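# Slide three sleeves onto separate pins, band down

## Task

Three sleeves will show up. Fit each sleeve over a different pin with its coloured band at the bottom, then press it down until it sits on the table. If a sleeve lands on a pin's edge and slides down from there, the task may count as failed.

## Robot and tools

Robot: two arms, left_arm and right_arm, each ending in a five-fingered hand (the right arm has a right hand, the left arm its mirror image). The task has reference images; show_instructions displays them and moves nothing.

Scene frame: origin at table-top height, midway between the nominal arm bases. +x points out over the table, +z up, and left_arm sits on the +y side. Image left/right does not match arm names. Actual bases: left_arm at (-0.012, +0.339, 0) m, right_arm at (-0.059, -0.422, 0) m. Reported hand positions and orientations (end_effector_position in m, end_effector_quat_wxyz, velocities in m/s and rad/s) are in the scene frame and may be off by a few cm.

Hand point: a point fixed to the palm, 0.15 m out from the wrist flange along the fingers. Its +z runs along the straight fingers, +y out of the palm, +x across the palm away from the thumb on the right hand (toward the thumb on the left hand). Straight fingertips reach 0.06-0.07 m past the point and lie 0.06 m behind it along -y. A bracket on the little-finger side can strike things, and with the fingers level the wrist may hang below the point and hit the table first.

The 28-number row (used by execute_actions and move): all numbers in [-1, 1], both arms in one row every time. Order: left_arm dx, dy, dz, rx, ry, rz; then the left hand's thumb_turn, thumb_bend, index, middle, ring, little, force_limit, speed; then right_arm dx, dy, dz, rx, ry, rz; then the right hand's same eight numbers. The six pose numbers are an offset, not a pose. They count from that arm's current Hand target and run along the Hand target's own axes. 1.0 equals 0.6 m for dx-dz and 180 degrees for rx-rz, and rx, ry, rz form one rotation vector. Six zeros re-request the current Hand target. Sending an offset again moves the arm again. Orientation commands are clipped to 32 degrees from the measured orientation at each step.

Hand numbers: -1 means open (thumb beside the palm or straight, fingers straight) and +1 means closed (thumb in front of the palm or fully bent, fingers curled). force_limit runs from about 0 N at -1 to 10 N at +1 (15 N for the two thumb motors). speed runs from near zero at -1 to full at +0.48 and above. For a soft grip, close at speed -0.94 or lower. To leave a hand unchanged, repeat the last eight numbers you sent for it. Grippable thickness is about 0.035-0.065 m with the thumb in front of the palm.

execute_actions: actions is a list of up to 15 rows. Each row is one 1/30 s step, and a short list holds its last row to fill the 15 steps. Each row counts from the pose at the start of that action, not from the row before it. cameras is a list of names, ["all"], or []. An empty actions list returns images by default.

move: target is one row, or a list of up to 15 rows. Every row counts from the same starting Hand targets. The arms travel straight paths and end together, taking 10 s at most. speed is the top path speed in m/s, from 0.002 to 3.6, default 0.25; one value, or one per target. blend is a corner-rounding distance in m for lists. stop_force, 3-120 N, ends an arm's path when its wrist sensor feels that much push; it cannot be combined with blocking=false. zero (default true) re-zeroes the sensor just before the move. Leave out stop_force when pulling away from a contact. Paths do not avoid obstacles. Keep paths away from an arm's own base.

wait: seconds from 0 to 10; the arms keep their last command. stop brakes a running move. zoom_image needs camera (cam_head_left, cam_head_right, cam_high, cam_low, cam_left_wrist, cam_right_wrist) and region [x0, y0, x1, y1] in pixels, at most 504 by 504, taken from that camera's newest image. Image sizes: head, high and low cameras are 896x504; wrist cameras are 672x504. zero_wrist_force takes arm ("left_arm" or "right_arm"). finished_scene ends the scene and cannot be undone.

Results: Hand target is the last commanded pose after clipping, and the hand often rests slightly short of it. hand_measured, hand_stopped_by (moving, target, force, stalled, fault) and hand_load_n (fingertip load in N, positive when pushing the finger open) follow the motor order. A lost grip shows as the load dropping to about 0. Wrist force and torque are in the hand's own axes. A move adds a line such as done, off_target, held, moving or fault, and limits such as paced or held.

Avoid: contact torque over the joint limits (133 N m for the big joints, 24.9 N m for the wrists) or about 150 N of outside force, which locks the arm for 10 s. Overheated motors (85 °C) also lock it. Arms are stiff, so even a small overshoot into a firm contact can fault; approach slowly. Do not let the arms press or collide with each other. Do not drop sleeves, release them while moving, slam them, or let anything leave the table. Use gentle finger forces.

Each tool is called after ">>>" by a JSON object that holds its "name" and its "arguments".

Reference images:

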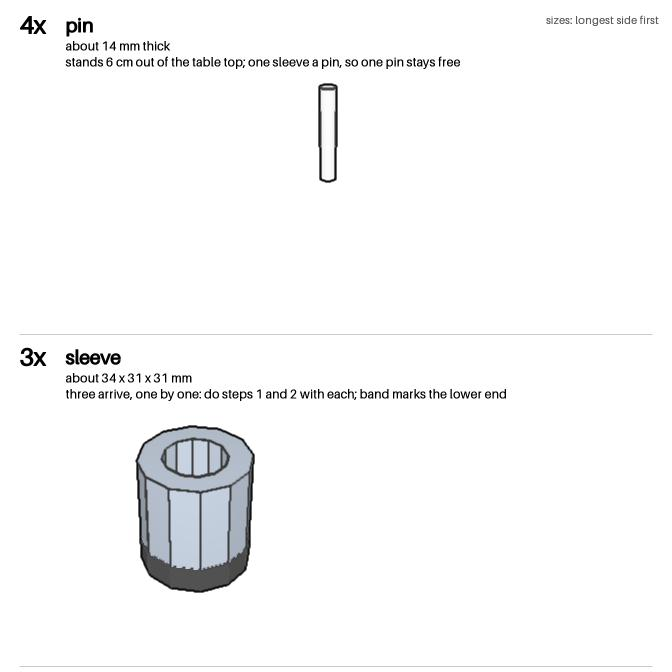

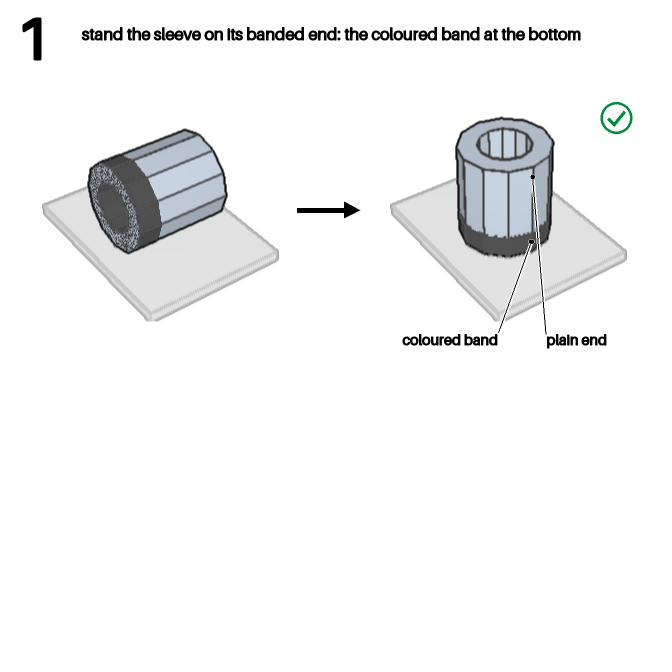

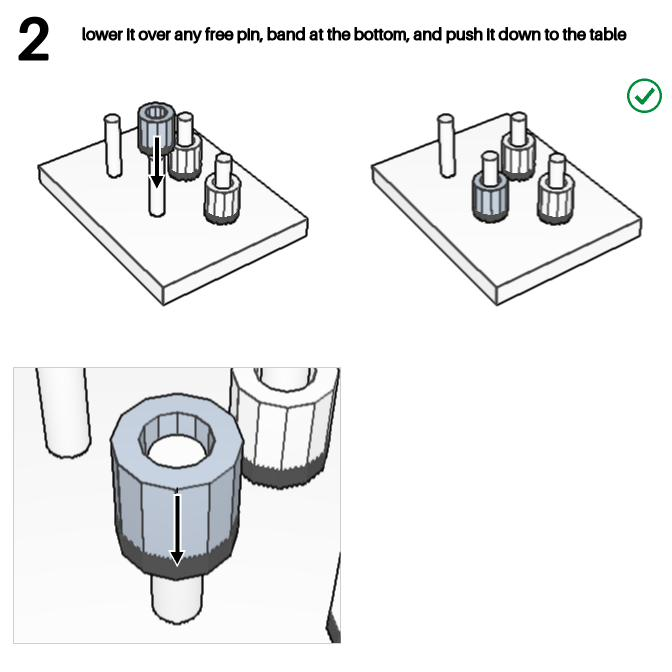

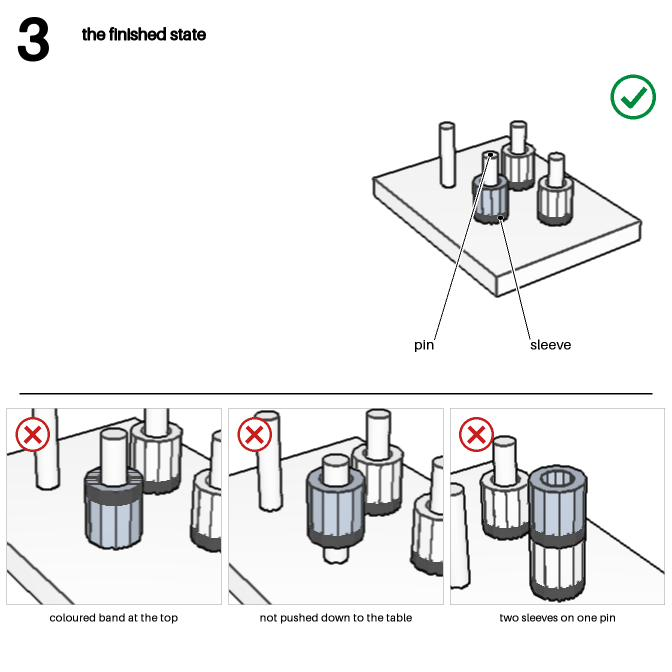

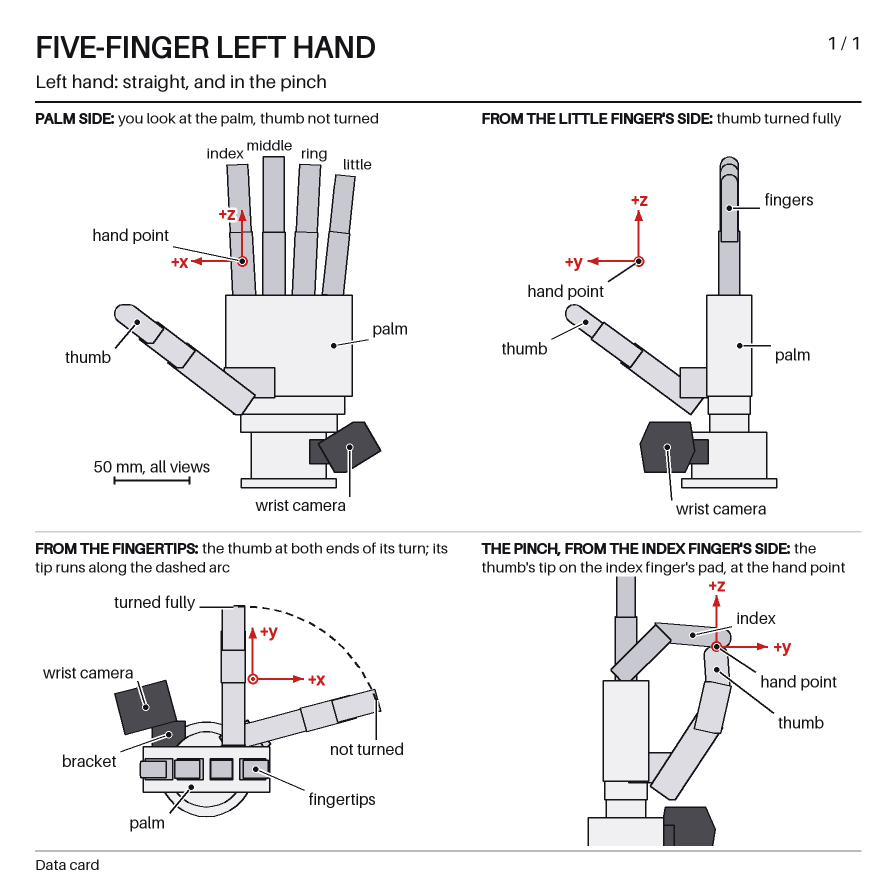

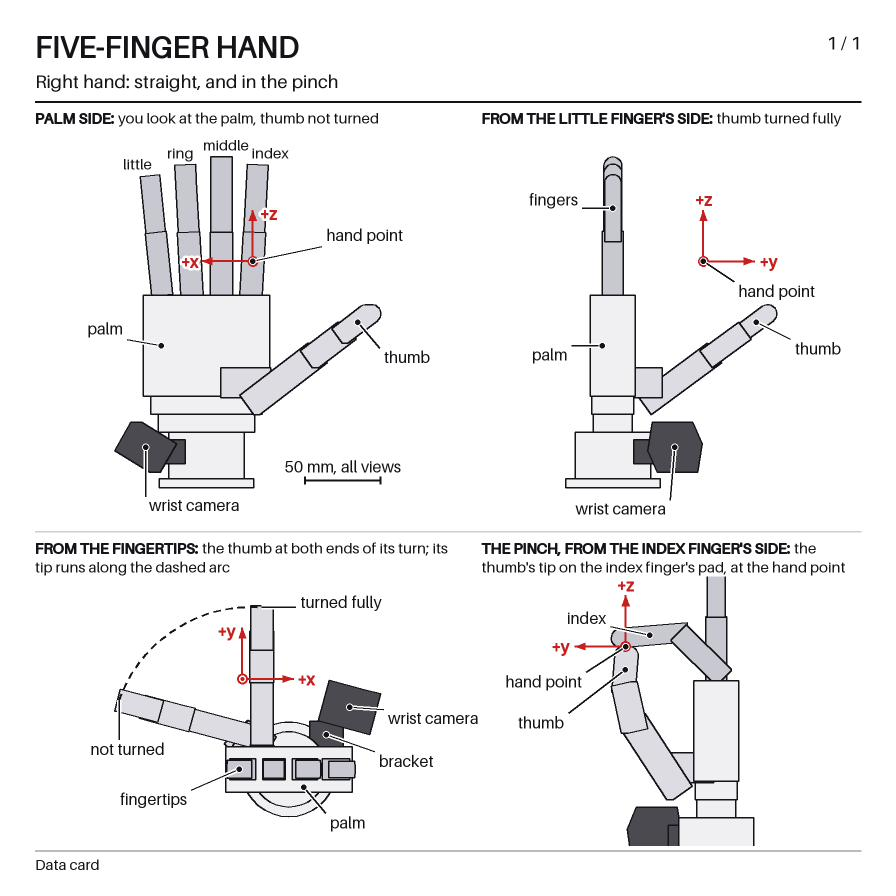

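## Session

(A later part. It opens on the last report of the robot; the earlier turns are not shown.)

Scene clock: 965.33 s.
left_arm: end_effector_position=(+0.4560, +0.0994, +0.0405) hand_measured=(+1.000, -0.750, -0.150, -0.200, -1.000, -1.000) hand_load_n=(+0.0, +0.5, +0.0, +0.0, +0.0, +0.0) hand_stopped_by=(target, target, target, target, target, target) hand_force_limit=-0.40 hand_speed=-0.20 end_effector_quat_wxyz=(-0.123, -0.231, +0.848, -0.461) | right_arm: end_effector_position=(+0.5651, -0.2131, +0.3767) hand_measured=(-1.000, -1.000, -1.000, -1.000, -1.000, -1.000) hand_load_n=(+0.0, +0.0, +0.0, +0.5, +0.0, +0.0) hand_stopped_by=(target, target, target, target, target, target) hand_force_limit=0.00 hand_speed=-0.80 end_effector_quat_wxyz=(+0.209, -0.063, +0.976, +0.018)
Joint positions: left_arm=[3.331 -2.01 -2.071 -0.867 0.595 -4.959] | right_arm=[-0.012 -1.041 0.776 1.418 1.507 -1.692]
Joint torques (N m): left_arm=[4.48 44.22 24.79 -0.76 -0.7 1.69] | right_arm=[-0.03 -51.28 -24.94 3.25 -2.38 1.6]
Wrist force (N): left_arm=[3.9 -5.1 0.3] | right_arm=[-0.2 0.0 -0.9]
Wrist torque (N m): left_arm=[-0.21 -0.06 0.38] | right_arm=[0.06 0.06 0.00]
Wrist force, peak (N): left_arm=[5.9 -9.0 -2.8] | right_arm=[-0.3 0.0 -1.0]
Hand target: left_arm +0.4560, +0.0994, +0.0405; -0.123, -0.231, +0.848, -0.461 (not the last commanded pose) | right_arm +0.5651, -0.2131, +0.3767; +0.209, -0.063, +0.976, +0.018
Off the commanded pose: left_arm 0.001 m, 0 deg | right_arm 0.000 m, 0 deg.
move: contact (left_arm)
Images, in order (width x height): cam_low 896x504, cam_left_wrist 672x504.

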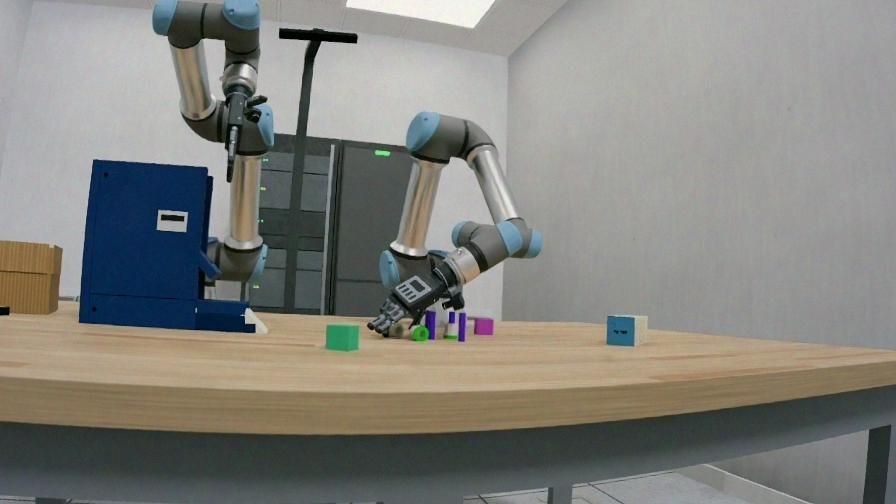

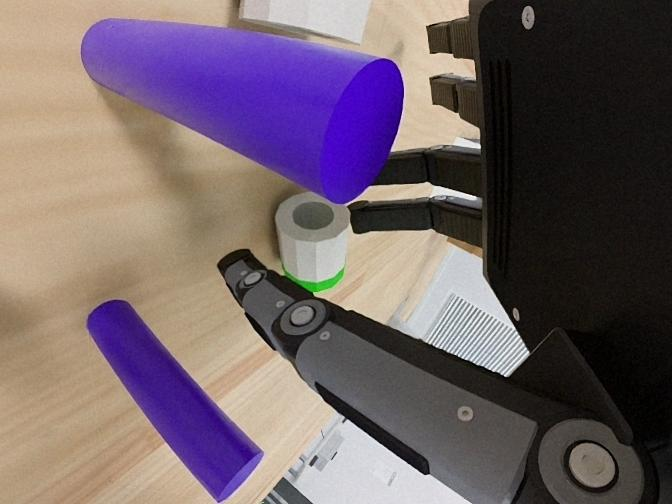

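>>> {"name": "move", "arguments": {"target": [0.0046, -0.0064, -0.0009, 0, 0, 0, 1, -0.75, -0.15, -0.2, -1, -1, -0.4, -0.2, 0, 0, 0, 0, 0, 0, -1, -1, -1, -1, -1, -1, 0.0, -0.8], "speed": 0.03, "cameras": []}}

>>> {"name": "move", "arguments": {"target": [0, 0, 0, 0, 0, 0, 1, -0.7, 0.05, -0.03, -1, -1, -0.4, -0.4, 0, 0, 0, 0, 0, 0, -1, -1, -1, -1, -1, -1, 0.0, -0.8], "cameras": ["cam_left_wrist"]}}

>>> {"name": "zoom_image", "arguments": {"camera": "cam_left_wrist", "region": [180, 120, 432, 309]}}

Scene clock: 976.70 s.
left_arm: end_effector_position=(+0.4556, +0.0972, +0.0448) hand_measured=(+1.000, -0.750, -0.150, -0.200, -1.000, -1.000) hand_load_n=(+0.0, +0.0, +0.0, +0.0, +0.0, +0.0) hand_stopped_by=(target, target, target, target, target, target) hand_force_limit=-0.40 hand_speed=-0.20 end_effector_quat_wxyz=(-0.123, -0.231, +0.848, -0.461) | right_arm: end_effector_position=(+0.5651, -0.2131, +0.3767) hand_measured=(-1.000, -1.000, -1.000, -1.000, -1.000, -1.000) hand_load_n=(+0.0, +0.0, +0.0, +0.0, +0.0, +0.0) hand_stopped_by=(target, target, target, target, target, target) hand_force_limit=0.00 hand_speed=-0.80 end_effector_quat_wxyz=(+0.209, -0.063, +0.976, +0.018)
Joint positions: left_arm=[3.327 -2.001 -2.07 -0.871 0.594 -4.966] | right_arm=[-0.012 -1.041 0.776 1.418 1.507 -1.692]
Joint torques (N m): left_arm=[-0.97 31.65 23.91 0.27 -2.73 -0.99] | right_arm=[-0.85 -51.02 -25.15 3.31 -2.27 1.51]
Wrist force (N): left_arm=[2.5 -2.7 2.5] | right_arm=[-0.2 0.0 -1.1]
Wrist torque (N m): left_arm=[-0.31 -0.06 0.32] | right_arm=[0.07 0.07 -0.01]
Wrist force, peak (N): left_arm=[4.1 -5.4 0.1] | right_arm=[-0.2 -0.1 -1.1]
Hand target: left_arm +0.4556, +0.0973, +0.0448; -0.123, -0.231, +0.848, -0.461 | right_arm +0.5651, -0.2131, +0.3767; +0.209, -0.063, +0.976, +0.018
Off the commanded pose: left_arm 0.000 m, 0 deg | right_arm 0.000 m, 0 deg.
move: done
No camera images: "cameras" was empty.

Scene clock: 977.20 s.
left_arm: end_effector_position=(+0.4556, +0.0973, +0.0448) hand_measured=(+1.000, -0.700, +0.050, -0.030, -1.000, -1.000) hand_load_n=(+0.0, +0.0, +0.0, +0.0, +0.0, +0.0) hand_stopped_by=(target, target, target, target, target, target) hand_force_limit=-0.40 hand_speed=-0.40 end_effector_quat_wxyz=(-0.123, -0.231, +0.848, -0.461) | right_arm: end_effector_position=(+0.5651, -0.2131, +0.3767) hand_measured=(-1.000, -1.000, -1.000, -1.000, -1.000, -1.000) hand_load_n=(-0.5, +0.0, +0.0, +0.0, +0.0, +0.0) hand_stopped_by=(target, target, target, target, target, target) hand_force_limit=0.00 hand_speed=-0.80 end_effector_quat_wxyz=(+0.209, -0.063, +0.976, +0.018)
Joint positions: left_arm=[3.327 -2.001 -2.07 -0.871 0.594 -4.966] | right_arm=[-0.012 -1.041 0.776 1.418 1.507 -1.692]
Joint torques (N m): left_arm=[4.02 20 22.46 3.12 -1.93 2.01] | right_arm=[-0.56 -51.27 -25.16 3.3 -2.35 1.49]
Wrist force (N): left_arm=[2.5 -2.6 2.7] | right_arm=[0.0 0.0 -0.7]
Wrist torque (N m): left_arm=[-0.30 -0.06 0.32] | right_arm=[0.06 0.04 -0.01]
Wrist force, peak (N): left_arm=[2.7 -2.5 2.7] | right_arm=[0.0 0.0 -1.1]
Hand target: left_arm +0.4556, +0.0973, +0.0448; -0.123, -0.231, +0.848, -0.461 | right_arm +0.5651, -0.2131, +0.3767; +0.209, -0.063, +0.976, +0.018
Off the commanded pose: left_arm 0.000 m, 0 deg | right_arm 0.000 m, 0 deg.
move: done
Images, in order (width x height): cam_left_wrist 672x504.

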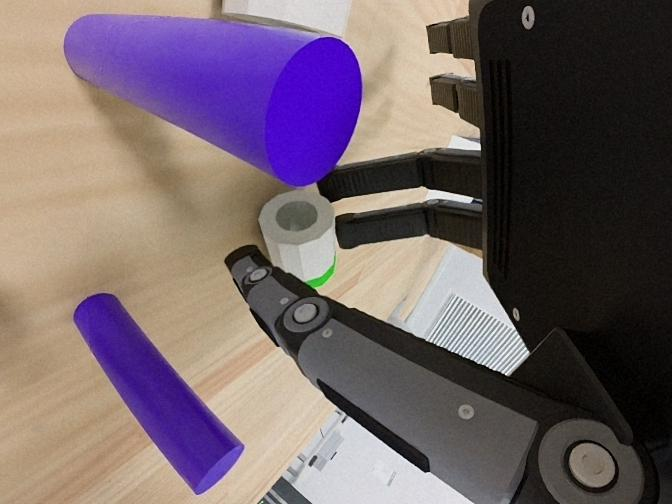

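Scaled by 2.000 from the camera's 672x504 image, which has a finer 960x720 frame.

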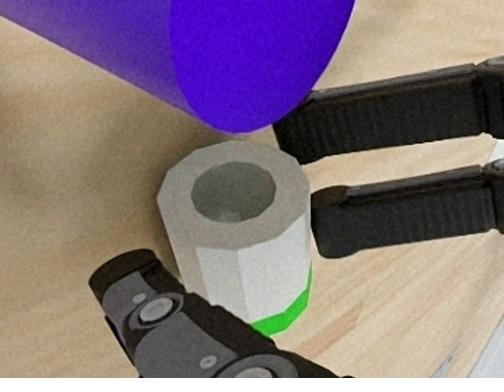

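>>> {"name": "move", "arguments": {"target": [0, 0, 0, 0, 0, 0, 1, 0.0, 0.05, -0.03, -1, -1, -0.4, -0.6, 0, 0, 0, 0, 0, 0, -1, -1, -1, -1, -1, -1, 0.0, -0.8], "cameras": ["cam_left_wrist"]}}

>>> {"name": "zoom_image", "arguments": {"camera": "cam_left_wrist", "region": [180, 120, 432, 309]}}

Scene clock: 980.70 s.
left_arm: end_effector_position=(+0.4556, +0.0973, +0.0448) hand_measured=(+1.000, -0.402, +0.050, -0.030, -1.000, -1.000) hand_load_n=(-1.5, +6.0, +8.0, +0.0, +0.0, +0.0) hand_stopped_by=(target, force, target, target, target, target) hand_force_limit=-0.40 hand_speed=-0.60 end_effector_quat_wxyz=(-0.123, -0.231, +0.848, -0.461) | right_arm: end_effector_position=(+0.5651, -0.2131, +0.3767) hand_measured=(-1.000, -1.000, -1.000, -1.000, -1.000, -1.000) hand_load_n=(+0.0, +0.0, +0.0, +0.0, +0.0, +0.0) hand_stopped_by=(target, target, target, target, target, target) hand_force_limit=0.00 hand_speed=-0.80 end_effector_quat_wxyz=(+0.209, -0.063, +0.976, +0.018)
Joint positions: left_arm=[3.327 -2.001 -2.07 -0.871 0.594 -4.966] | right_arm=[-0.012 -1.041 0.776 1.418 1.507 -1.692]
Joint torques (N m): left_arm=[4.49 20.96 5.39 4.91 -0.26 1.63] | right_arm=[-0.33 -51.42 -25.25 3.44 -2.3 1.49]
Wrist force (N): left_arm=[2.6 -2.5 2.5] | right_arm=[0.1 0.3 -0.9]
Wrist torque (N m): left_arm=[-0.28 -0.08 0.33] | right_arm=[0.09 0.02 0.01]
Wrist force, peak (N): left_arm=[2.6 -2.6 2.8] | right_arm=[0.1 0.1 -1.1]
Hand target: left_arm +0.4556, +0.0973, +0.0448; -0.123, -0.231, +0.848, -0.461 | right_arm +0.5651, -0.2131, +0.3767; +0.209, -0.063, +0.976, +0.018
Off the commanded pose: left_arm 0.000 m, 0 deg | right_arm 0.000 m, 0 deg.
move: done
Images, in order (width x height): cam_left_wrist 672x504.

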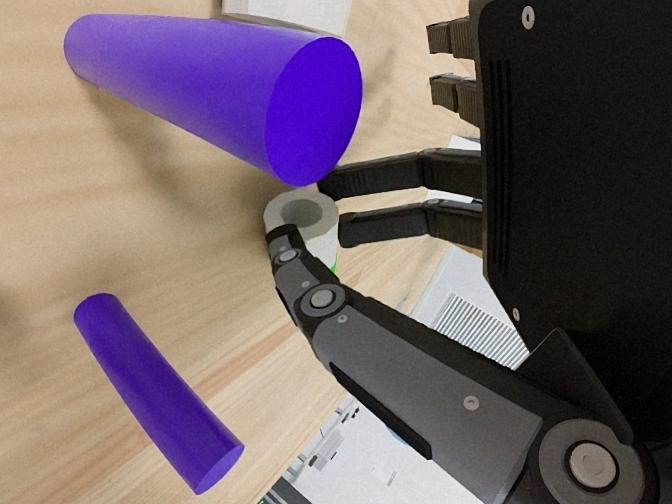

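Scaled by 2.000 from the camera's 672x504 image, which has a finer 960x720 frame.

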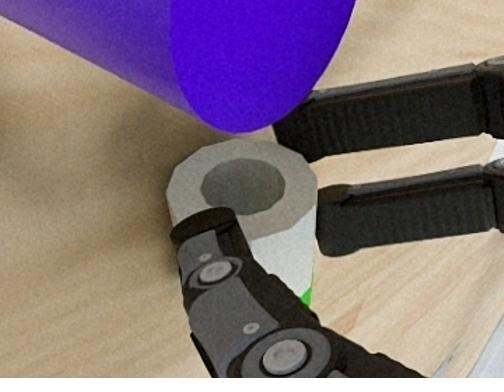

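>>> {"name": "move", "arguments": {"target": [0, 0, 0, 0, 0, 0, 1, 0.0, 0.05, 0.15, -1, -1, -0.6, -0.8, 0, 0, 0, 0, 0, 0, -1, -1, -1, -1, -1, -1, 0.0, -0.8], "cameras": ["cam_left_wrist"]}}

>>> {"name": "zoom_image", "arguments": {"camera": "cam_left_wrist", "region": [180, 120, 432, 309]}}

Scene clock: 983.40 s.
left_arm: end_effector_position=(+0.4556, +0.0973, +0.0448) hand_measured=(+1.000, -0.404, +0.050, -0.014, -1.000, -1.000) hand_load_n=(-1.0, +7.5, +6.0, +4.0, +0.0, +0.0) hand_stopped_by=(target, force, target, force, target, target) hand_force_limit=-0.60 hand_speed=-0.80 end_effector_quat_wxyz=(-0.123, -0.231, +0.848, -0.461) | right_arm: end_effector_position=(+0.5651, -0.2131, +0.3767) hand_measured=(-1.000, -1.000, -1.000, -1.000, -1.000, -1.000) hand_load_n=(+0.0, +0.0, +0.0, +0.0, +0.0, +0.0) hand_stopped_by=(target, target, target, target, target, target) hand_force_limit=0.00 hand_speed=-0.80 end_effector_quat_wxyz=(+0.209, -0.063, +0.976, +0.018)
Joint positions: left_arm=[3.327 -2.001 -2.07 -0.871 0.594 -4.966] | right_arm=[-0.012 -1.041 0.776 1.418 1.507 -1.692]
Joint torques (N m): left_arm=[4.39 20.99 5.82 4.68 -0.39 1.63] | right_arm=[0.02 -51.68 -25.14 3.28 -2.4 1.49]
Wrist force (N): left_arm=[2.5 -2.2 2.7] | right_arm=[-0.1 -0.1 -0.8]
Wrist torque (N m): left_arm=[-0.26 -0.07 0.32] | right_arm=[0.05 0.06 -0.01]
Wrist force, peak (N): left_arm=[2.5 -2.5 2.9] | right_arm=[-0.3 -0.1 -1.1]
Hand target: left_arm +0.4556, +0.0973, +0.0448; -0.123, -0.231, +0.848, -0.461 | right_arm +0.5651, -0.2131, +0.3767; +0.209, -0.063, +0.976, +0.018
Off the commanded pose: left_arm 0.000 m, 0 deg | right_arm 0.000 m, 0 deg.
move: done
Images, in order (width x height): cam_left_wrist 672x504.

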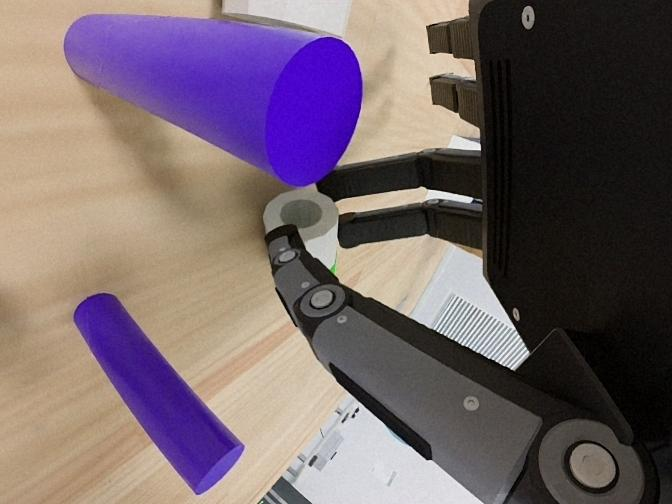

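Scaled by 2.000 from the camera's 672x504 image, which has a finer 960x720 frame.

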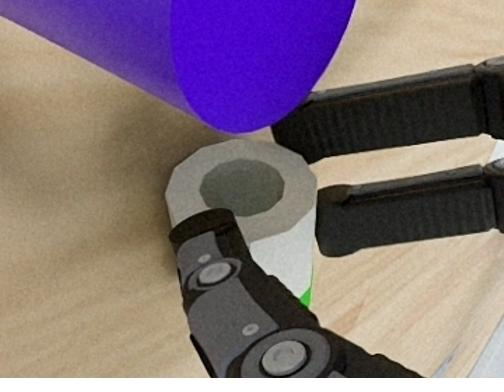

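>>> {"name": "move", "arguments": {"target": [[0.0852, -0.146, -0.11, 0, 0, 0, 1, 0.0, 0.05, 0.15, -1, -1, -0.6, -0.8, 0, 0, 0, 0, 0, 0, -1, -1, -1, -1, -1, -1, 0.0, -0.8], [0.0755, -0.0369, -0.2141, 0.08, -0.1135, 0.5156, 1, 0.0, 0.05, 0.15, -1, -1, -0.6, -0.8, 0, 0, 0, 0, 0, 0, -1, -1, -1, -1, -1, -1, 0.0, -0.8]], "speed": [0.12, 0.4], "blend": [0.03, 0], "cameras": ["all"]}}

Scene clock: 995.77 s.
left_arm: end_effector_position=(+0.4273, +0.1820, +0.1500) hand_measured=(+1.000, -0.404, +0.050, -0.014, -1.000, -1.000) hand_load_n=(-0.5, +7.5, +6.0, +4.0, +0.0, +0.0) hand_stopped_by=(target, force, target, force, target, target) hand_force_limit=-0.60 hand_speed=-0.80 end_effector_quat_wxyz=(+0.408, +0.368, +0.701, -0.454) | right_arm: end_effector_position=(+0.5651, -0.2131, +0.3767) hand_measured=(-1.000, -1.000, -1.000, -1.000, -1.000, -1.000) hand_load_n=(+0.0, +0.0, +0.5, +0.0, +0.5, +0.0) hand_stopped_by=(target, target, target, target, target, target) hand_force_limit=0.00 hand_speed=-0.80 end_effector_quat_wxyz=(+0.209, -0.063, +0.976, +0.018)
Joint positions: left_arm=[3.727 -1.442 -2.38 -1.747 0.398 -2.6] | right_arm=[-0.012 -1.041 0.776 1.418 1.507 -1.692]
Joint torques (N m): left_arm=[-8.37 22.66 5.78 -0.41 -2.74 1.69] | right_arm=[-0.54 -51.24 -24.79 3.32 -2.38 1.44]
Wrist force (N): left_arm=[-0.7 -0.8 1.9] | right_arm=[0.1 -0.1 -0.5]
Wrist torque (N m): left_arm=[-0.20 0.01 0.01] | right_arm=[0.02 0.02 -0.01]
Wrist force, peak (N): left_arm=[2.3 -2.8 2.9] | right_arm=[-0.2 -0.1 -1.2]
Hand target: left_arm +0.4272, +0.1819, +0.1500; +0.408, +0.368, +0.701, -0.454 | right_arm +0.5651, -0.2131, +0.3767; +0.209, -0.063, +0.976, +0.018
Off the commanded pose: left_arm 0.000 m, 0 deg | right_arm 0.000 m, 0 deg.
move: done

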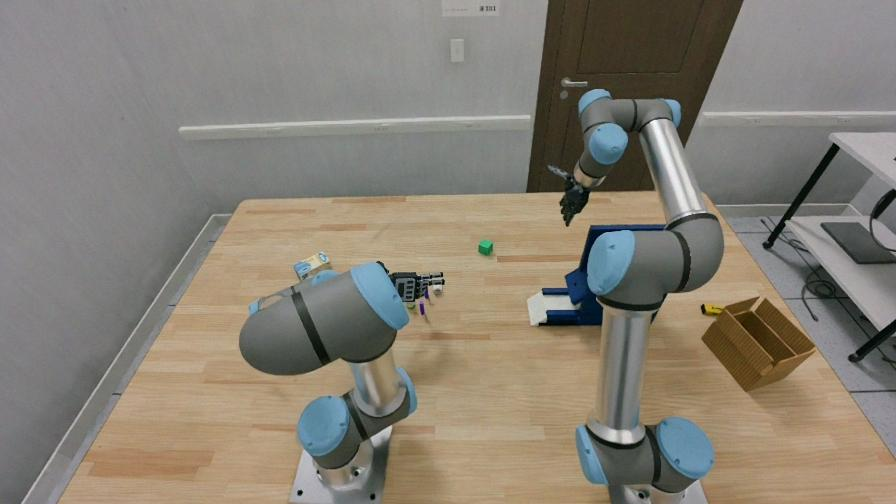

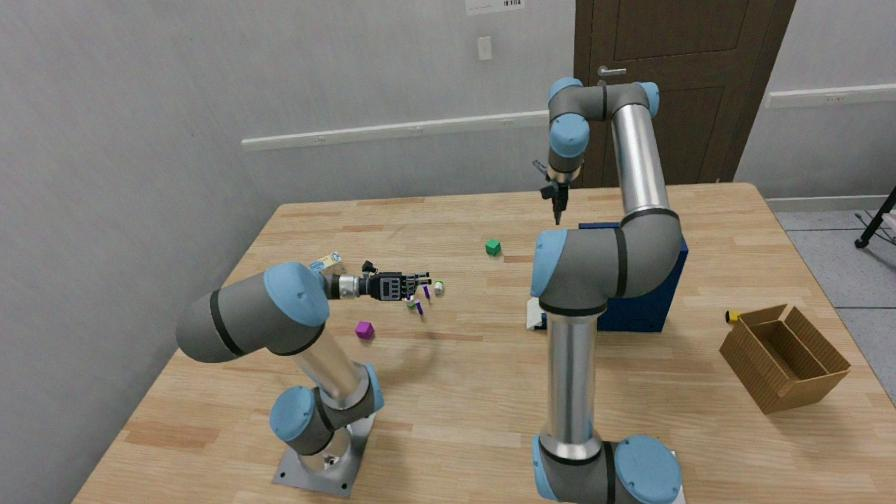

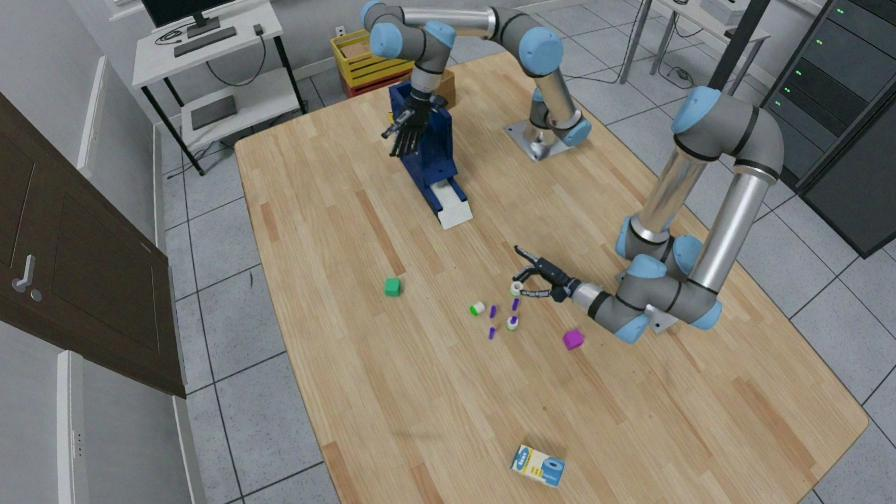

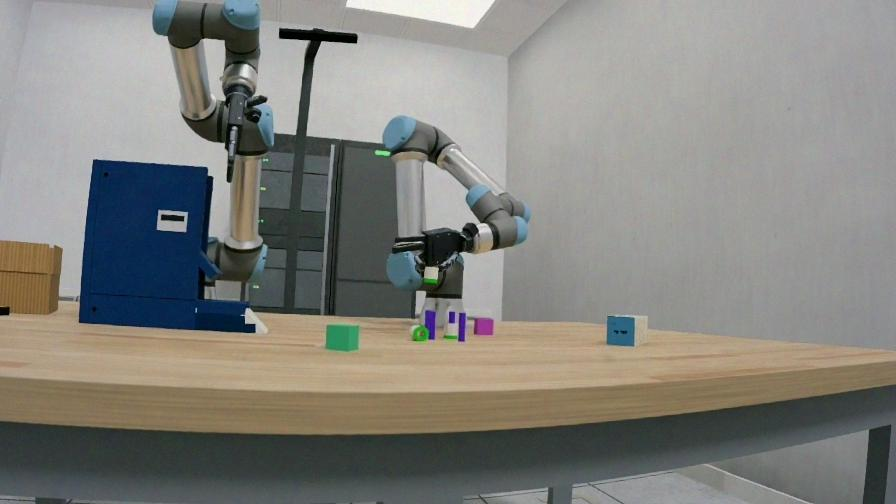

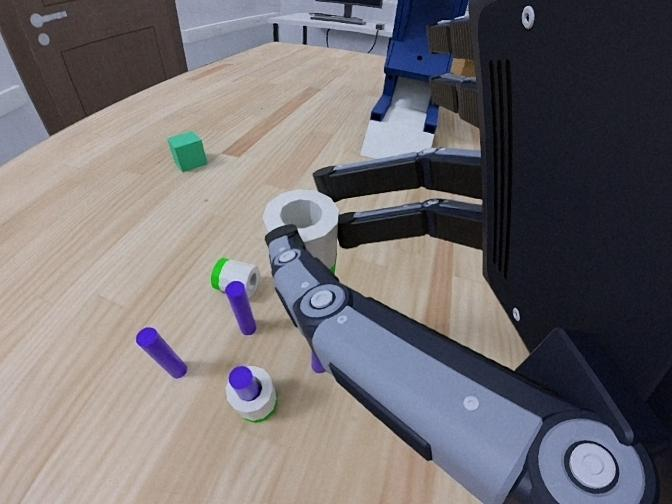

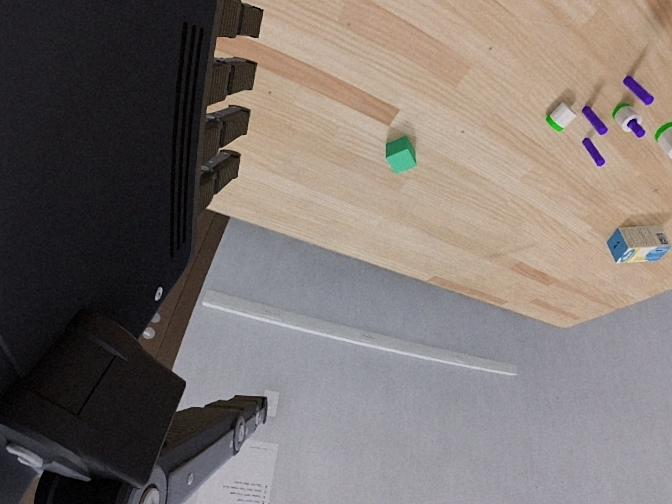

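>>> {"name": "move", "arguments": {"target": [0.076, 0.0068, 0.0153, 0, 0, 0, 1, 0.0, 0.05, 0.15, -1, -1, -0.6, -0.8, 0, 0, 0, 0, 0, 0, -1, -1, -1, -1, -1, -1, 0.0, -0.8], "speed": 0.12, "cameras": ["cam_low", "cam_high", "cam_left_wrist", "cam_head_left", "cam_head_right"]}}

>>> {"name": "zoom_image", "arguments": {"camera": "cam_left_wrist", "region": [200, 150, 400, 400]}}

>>> {"name": "zoom_image", "arguments": {"camera": "cam_low", "region": [400, 275, 450, 350]}}

>>> {"name": "zoom_image", "arguments": {"camera": "cam_high", "region": [485, 270, 535, 325]}}

>>> {"name": "zoom_image", "arguments": {"camera": "cam_head_left", "region": [400, 270, 450, 330]}}

>>> {"name": "zoom_image", "arguments": {"camera": "cam_head_right", "region": [395, 270, 445, 330]}}

Scene clock: 1004.33 s.
left_arm: end_effector_position=(+0.4149, +0.1812, +0.1049) hand_measured=(+1.000, -0.404, +0.050, -0.014, -1.000, -1.000) hand_load_n=(-1.0, +7.5, +6.0, +4.0, +0.0, +0.0) hand_stopped_by=(target, force, target, force, target, target) hand_force_limit=-0.60 hand_speed=-0.80 end_effector_quat_wxyz=(+0.408, +0.368, +0.701, -0.454) | right_arm: end_effector_position=(+0.5651, -0.2131, +0.3767) hand_measured=(-1.000, -1.000, -1.000, -1.000, -1.000, -1.000) hand_load_n=(+0.0, +0.0, +0.0, +0.0, +0.0, +0.0) hand_stopped_by=(target, target, target, target, target, target) hand_force_limit=0.00 hand_speed=-0.80 end_effector_quat_wxyz=(+0.209, -0.063, +0.976, +0.018)
Joint positions: left_arm=[3.746 -1.52 -2.465 -1.613 0.413 -2.568] | right_arm=[-0.012 -1.041 0.776 1.418 1.507 -1.692]
Joint torques (N m): left_arm=[-8.65 20.94 24.45 -0.57 -2.76 -0.26] | right_arm=[-0.85 -50.93 -24.83 3.34 -2.41 1.45]
Wrist force (N): left_arm=[-0.7 -1.1 1.7] | right_arm=[-0.1 0.1 -0.8]
Wrist torque (N m): left_arm=[-0.23 -0.02 0.07] | right_arm=[0.06 0.07 -0.01]
Wrist force, peak (N): left_arm=[-2.2 -1.1 1.7] | right_arm=[-0.3 0.0 -1.0]
Hand target: left_arm +0.4150, +0.1812, +0.1049; +0.408, +0.368, +0.701, -0.454 | right_arm +0.5651, -0.2131, +0.3767; +0.209, -0.063, +0.976, +0.018
Off the commanded pose: left_arm 0.000 m, 0 deg | right_arm 0.000 m, 0 deg.
move: done
Images, in order (width x height): cam_head_left 896x504, cam_head_right 896x504, cam_high 896x504, cam_low 896x504, cam_left_wrist 672x504.

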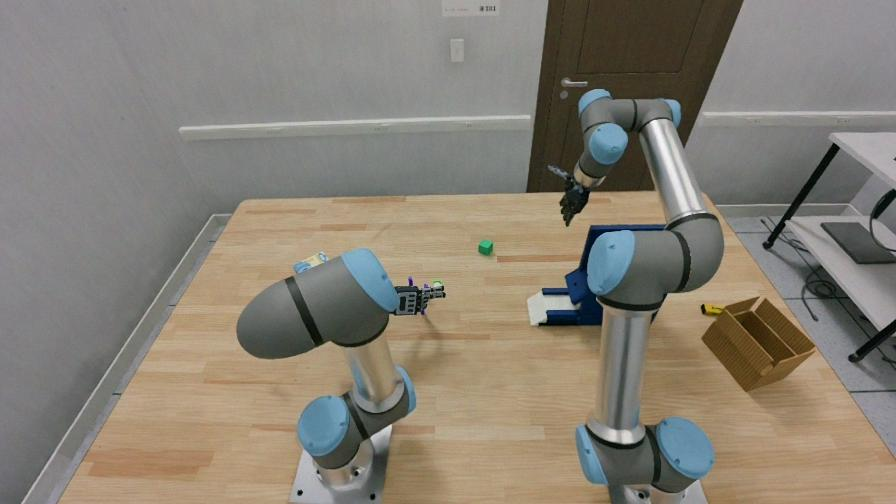

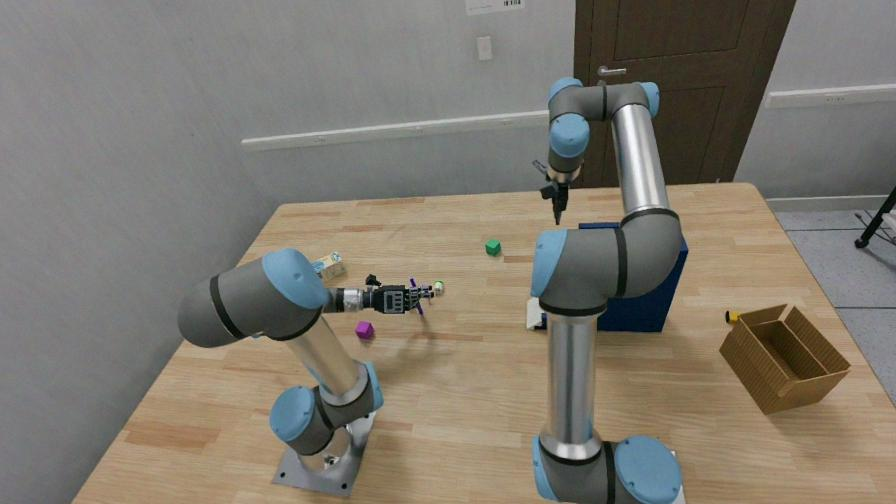

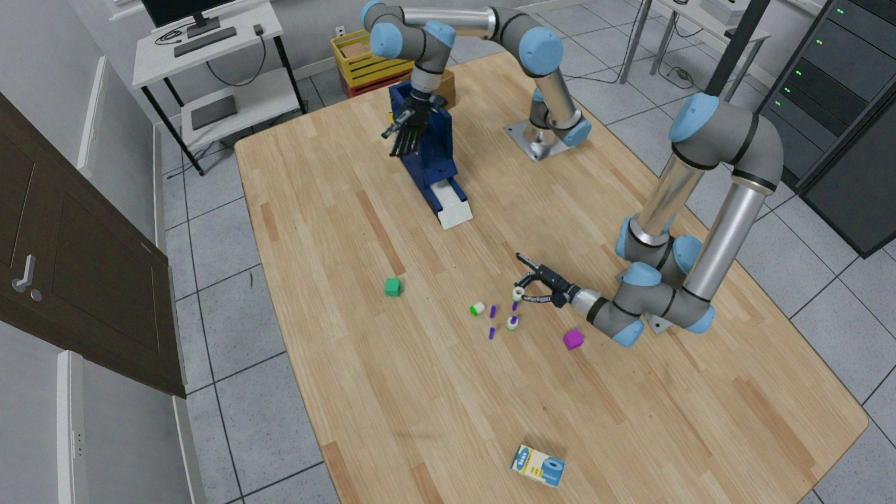

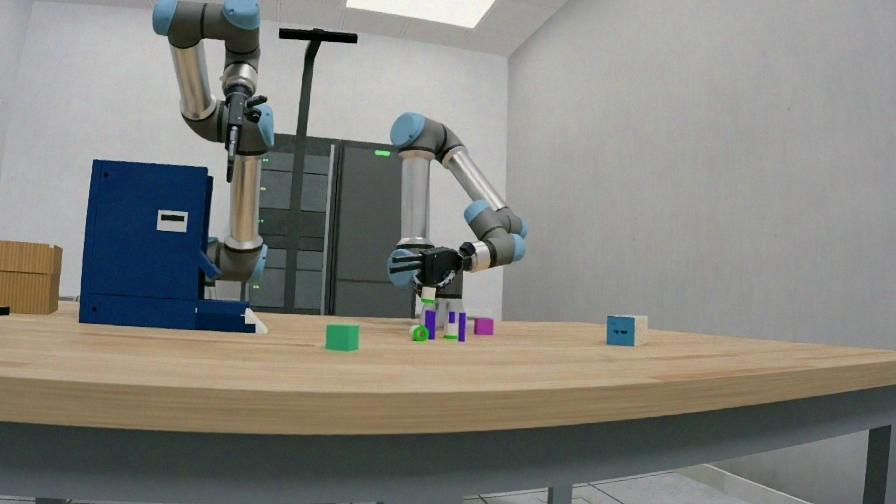

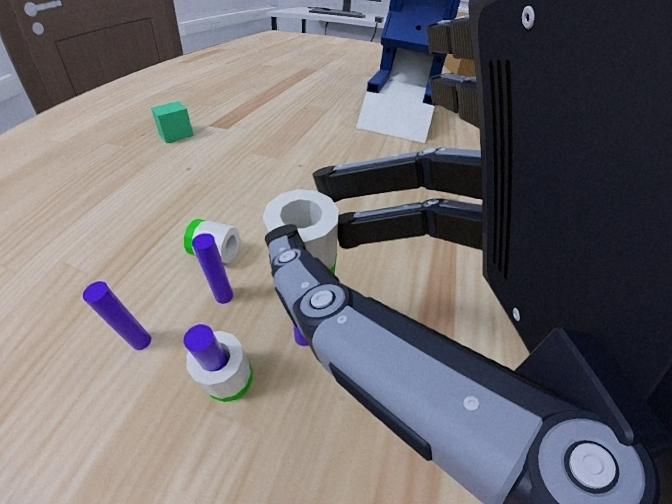

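Scaled by 2.016 from the camera's 672x504 image, which has a finer 960x720 frame.

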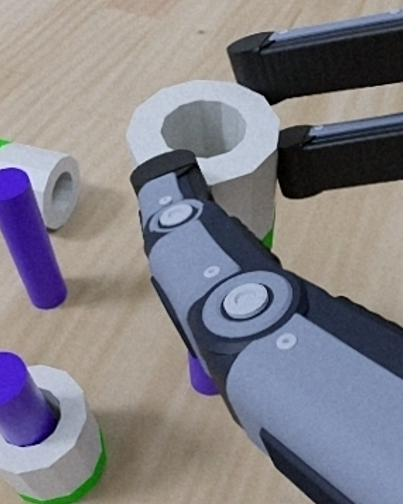

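Scaled by 6.720 from the camera's 896x504 image, which has a finer 1280x720 frame.

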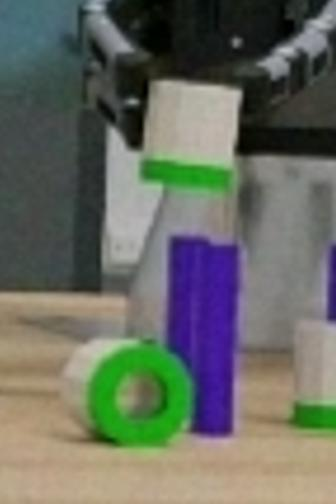

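Scaled by 9.164 from the camera's 896x504 image, which has a finer 1280x720 frame.

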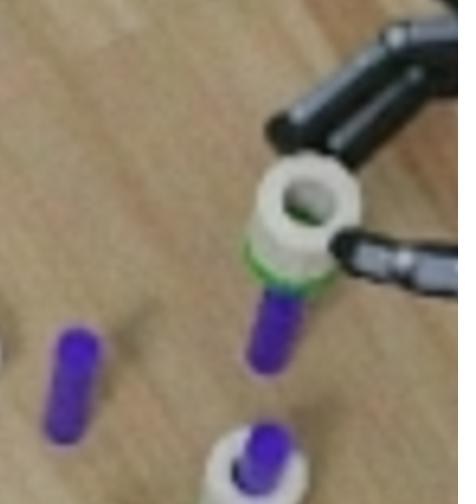

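Scaled by 8.400 from the camera's 896x504 image, which has a finer 1280x720 frame.

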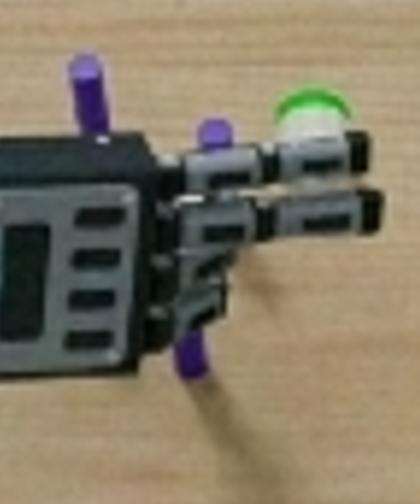

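Scaled by 8.400 from the camera's 896x504 image, which has a finer 1280x720 frame.

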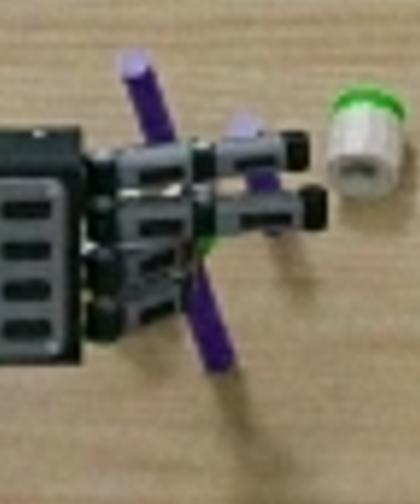

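>>> {"name": "move", "arguments": {"target": [[-0.00055,0.0023,-0.00108,0,0,0,1,0.0,0.05,0.15,-1,-1,-0.6,-0.8,0,0,0,0,0,0,-1,-1,-1,-1,-1,-1,0.0,-0.8],[0.03721,0.01637,0.00952,0,0,0,1,0.0,0.05,0.15,-1,-1,-0.6,-0.8,0,0,0,0,0,0,-1,-1,-1,-1,-1,-1,0.0,-0.8]], "speed": [0.01,0.015], "stop_force": 3, "cameras": ["cam_left_wrist","cam_low","cam_high"]}}

Scene clock: 1039.23 s.
left_arm: end_effector_position=(+0.4162, +0.1822, +0.0799) hand_measured=(+1.000, -0.404, +0.050, -0.014, -1.000, -1.000) hand_load_n=(-1.0, +7.5, +6.0, +3.5, +0.0, +0.0) hand_stopped_by=(target, force, target, force, target, target) hand_force_limit=-0.60 hand_speed=-0.80 end_effector_quat_wxyz=(+0.408, +0.368, +0.701, -0.454) | right_arm: end_effector_position=(+0.5651, -0.2131, +0.3767) hand_measured=(-1.000, -1.000, -1.000, -1.000, -1.000, -1.000) hand_load_n=(+0.0, +0.0, +0.0, +0.0, +0.0, +0.0) hand_stopped_by=(target, target, target, target, target, target) hand_force_limit=0.00 hand_speed=-0.80 end_effector_quat_wxyz=(+0.209, -0.063, +0.976, +0.018)
Joint positions: left_arm=[3.747 -1.598 -2.49 -1.511 0.414 -2.568] | right_arm=[-0.012 -1.041 0.776 1.418 1.507 -1.692]
Joint torques (N m): left_arm=[-5.26 27.69 24.15 -1.95 -2.51 -0.27] | right_arm=[-0.7 -51.55 -25.45 3.33 -2.34 1.34]
Wrist force (N): left_arm=[-0.3 -0.9 1.8] | right_arm=[0.1 -0.2 -0.6]
Wrist torque (N m): left_arm=[-0.28 0.03 -0.03] | right_arm=[0.02 0.02 0.00]
Wrist force, peak (N): left_arm=[-1.6 -1.4 1.6] | right_arm=[0.0 0.1 -1.2]
Hand target: left_arm +0.4162, +0.1822, +0.0799; +0.408, +0.368, +0.701, -0.454 | right_arm +0.5651, -0.2131, +0.3767; +0.209, -0.063, +0.976, +0.018
Off the commanded pose: left_arm 0.000 m, 0 deg | right_arm 0.000 m, 0 deg.
move: done
Images, in order (width x height): cam_high 896x504, cam_low 896x504, cam_left_wrist 672x504.

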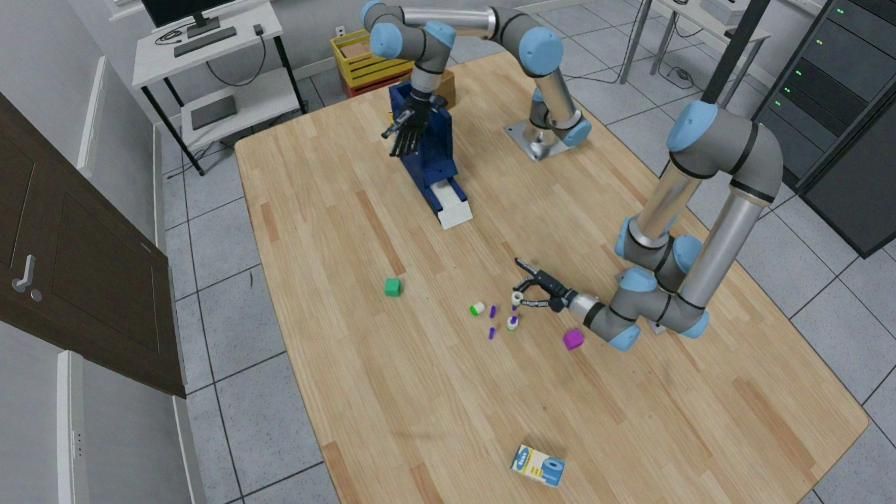

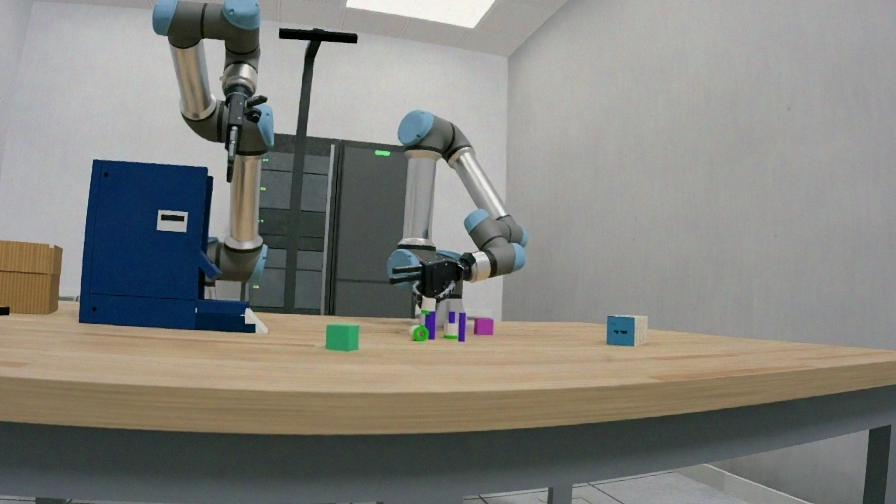

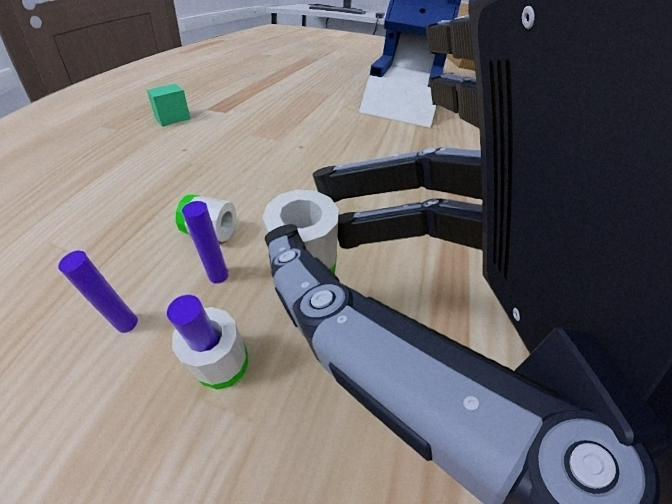

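>>> {"name": "zoom_image", "arguments": {"camera": "cam_left_wrist", "region": [180, 160, 380, 310]}}

>>> {"name": "zoom_image", "arguments": {"camera": "cam_low", "region": [380, 260, 500, 350]}}

>>> {"name": "zoom_image", "arguments": {"camera": "cam_high", "region": [460, 270, 560, 350]}}

Scaled by 2.520 from the camera's 672x504 image, which has a finer 960x720 frame.

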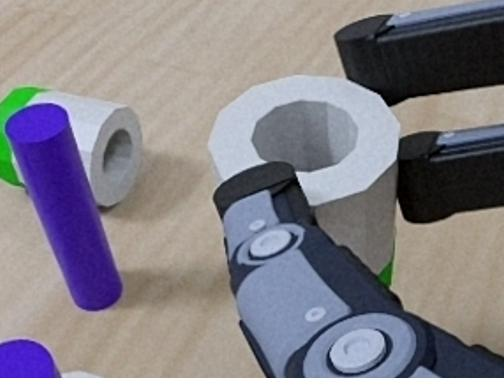

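Scaled by 4.200 from the camera's 896x504 image, which has a finer 1280x720 frame.

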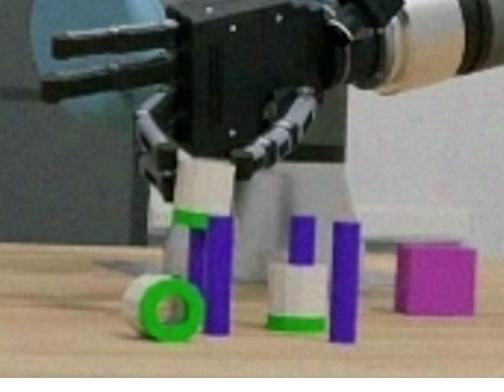

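Scaled by 5.040 from the camera's 896x504 image, which has a finer 1280x720 frame.

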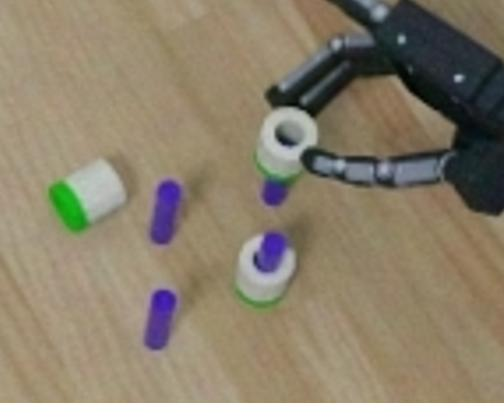

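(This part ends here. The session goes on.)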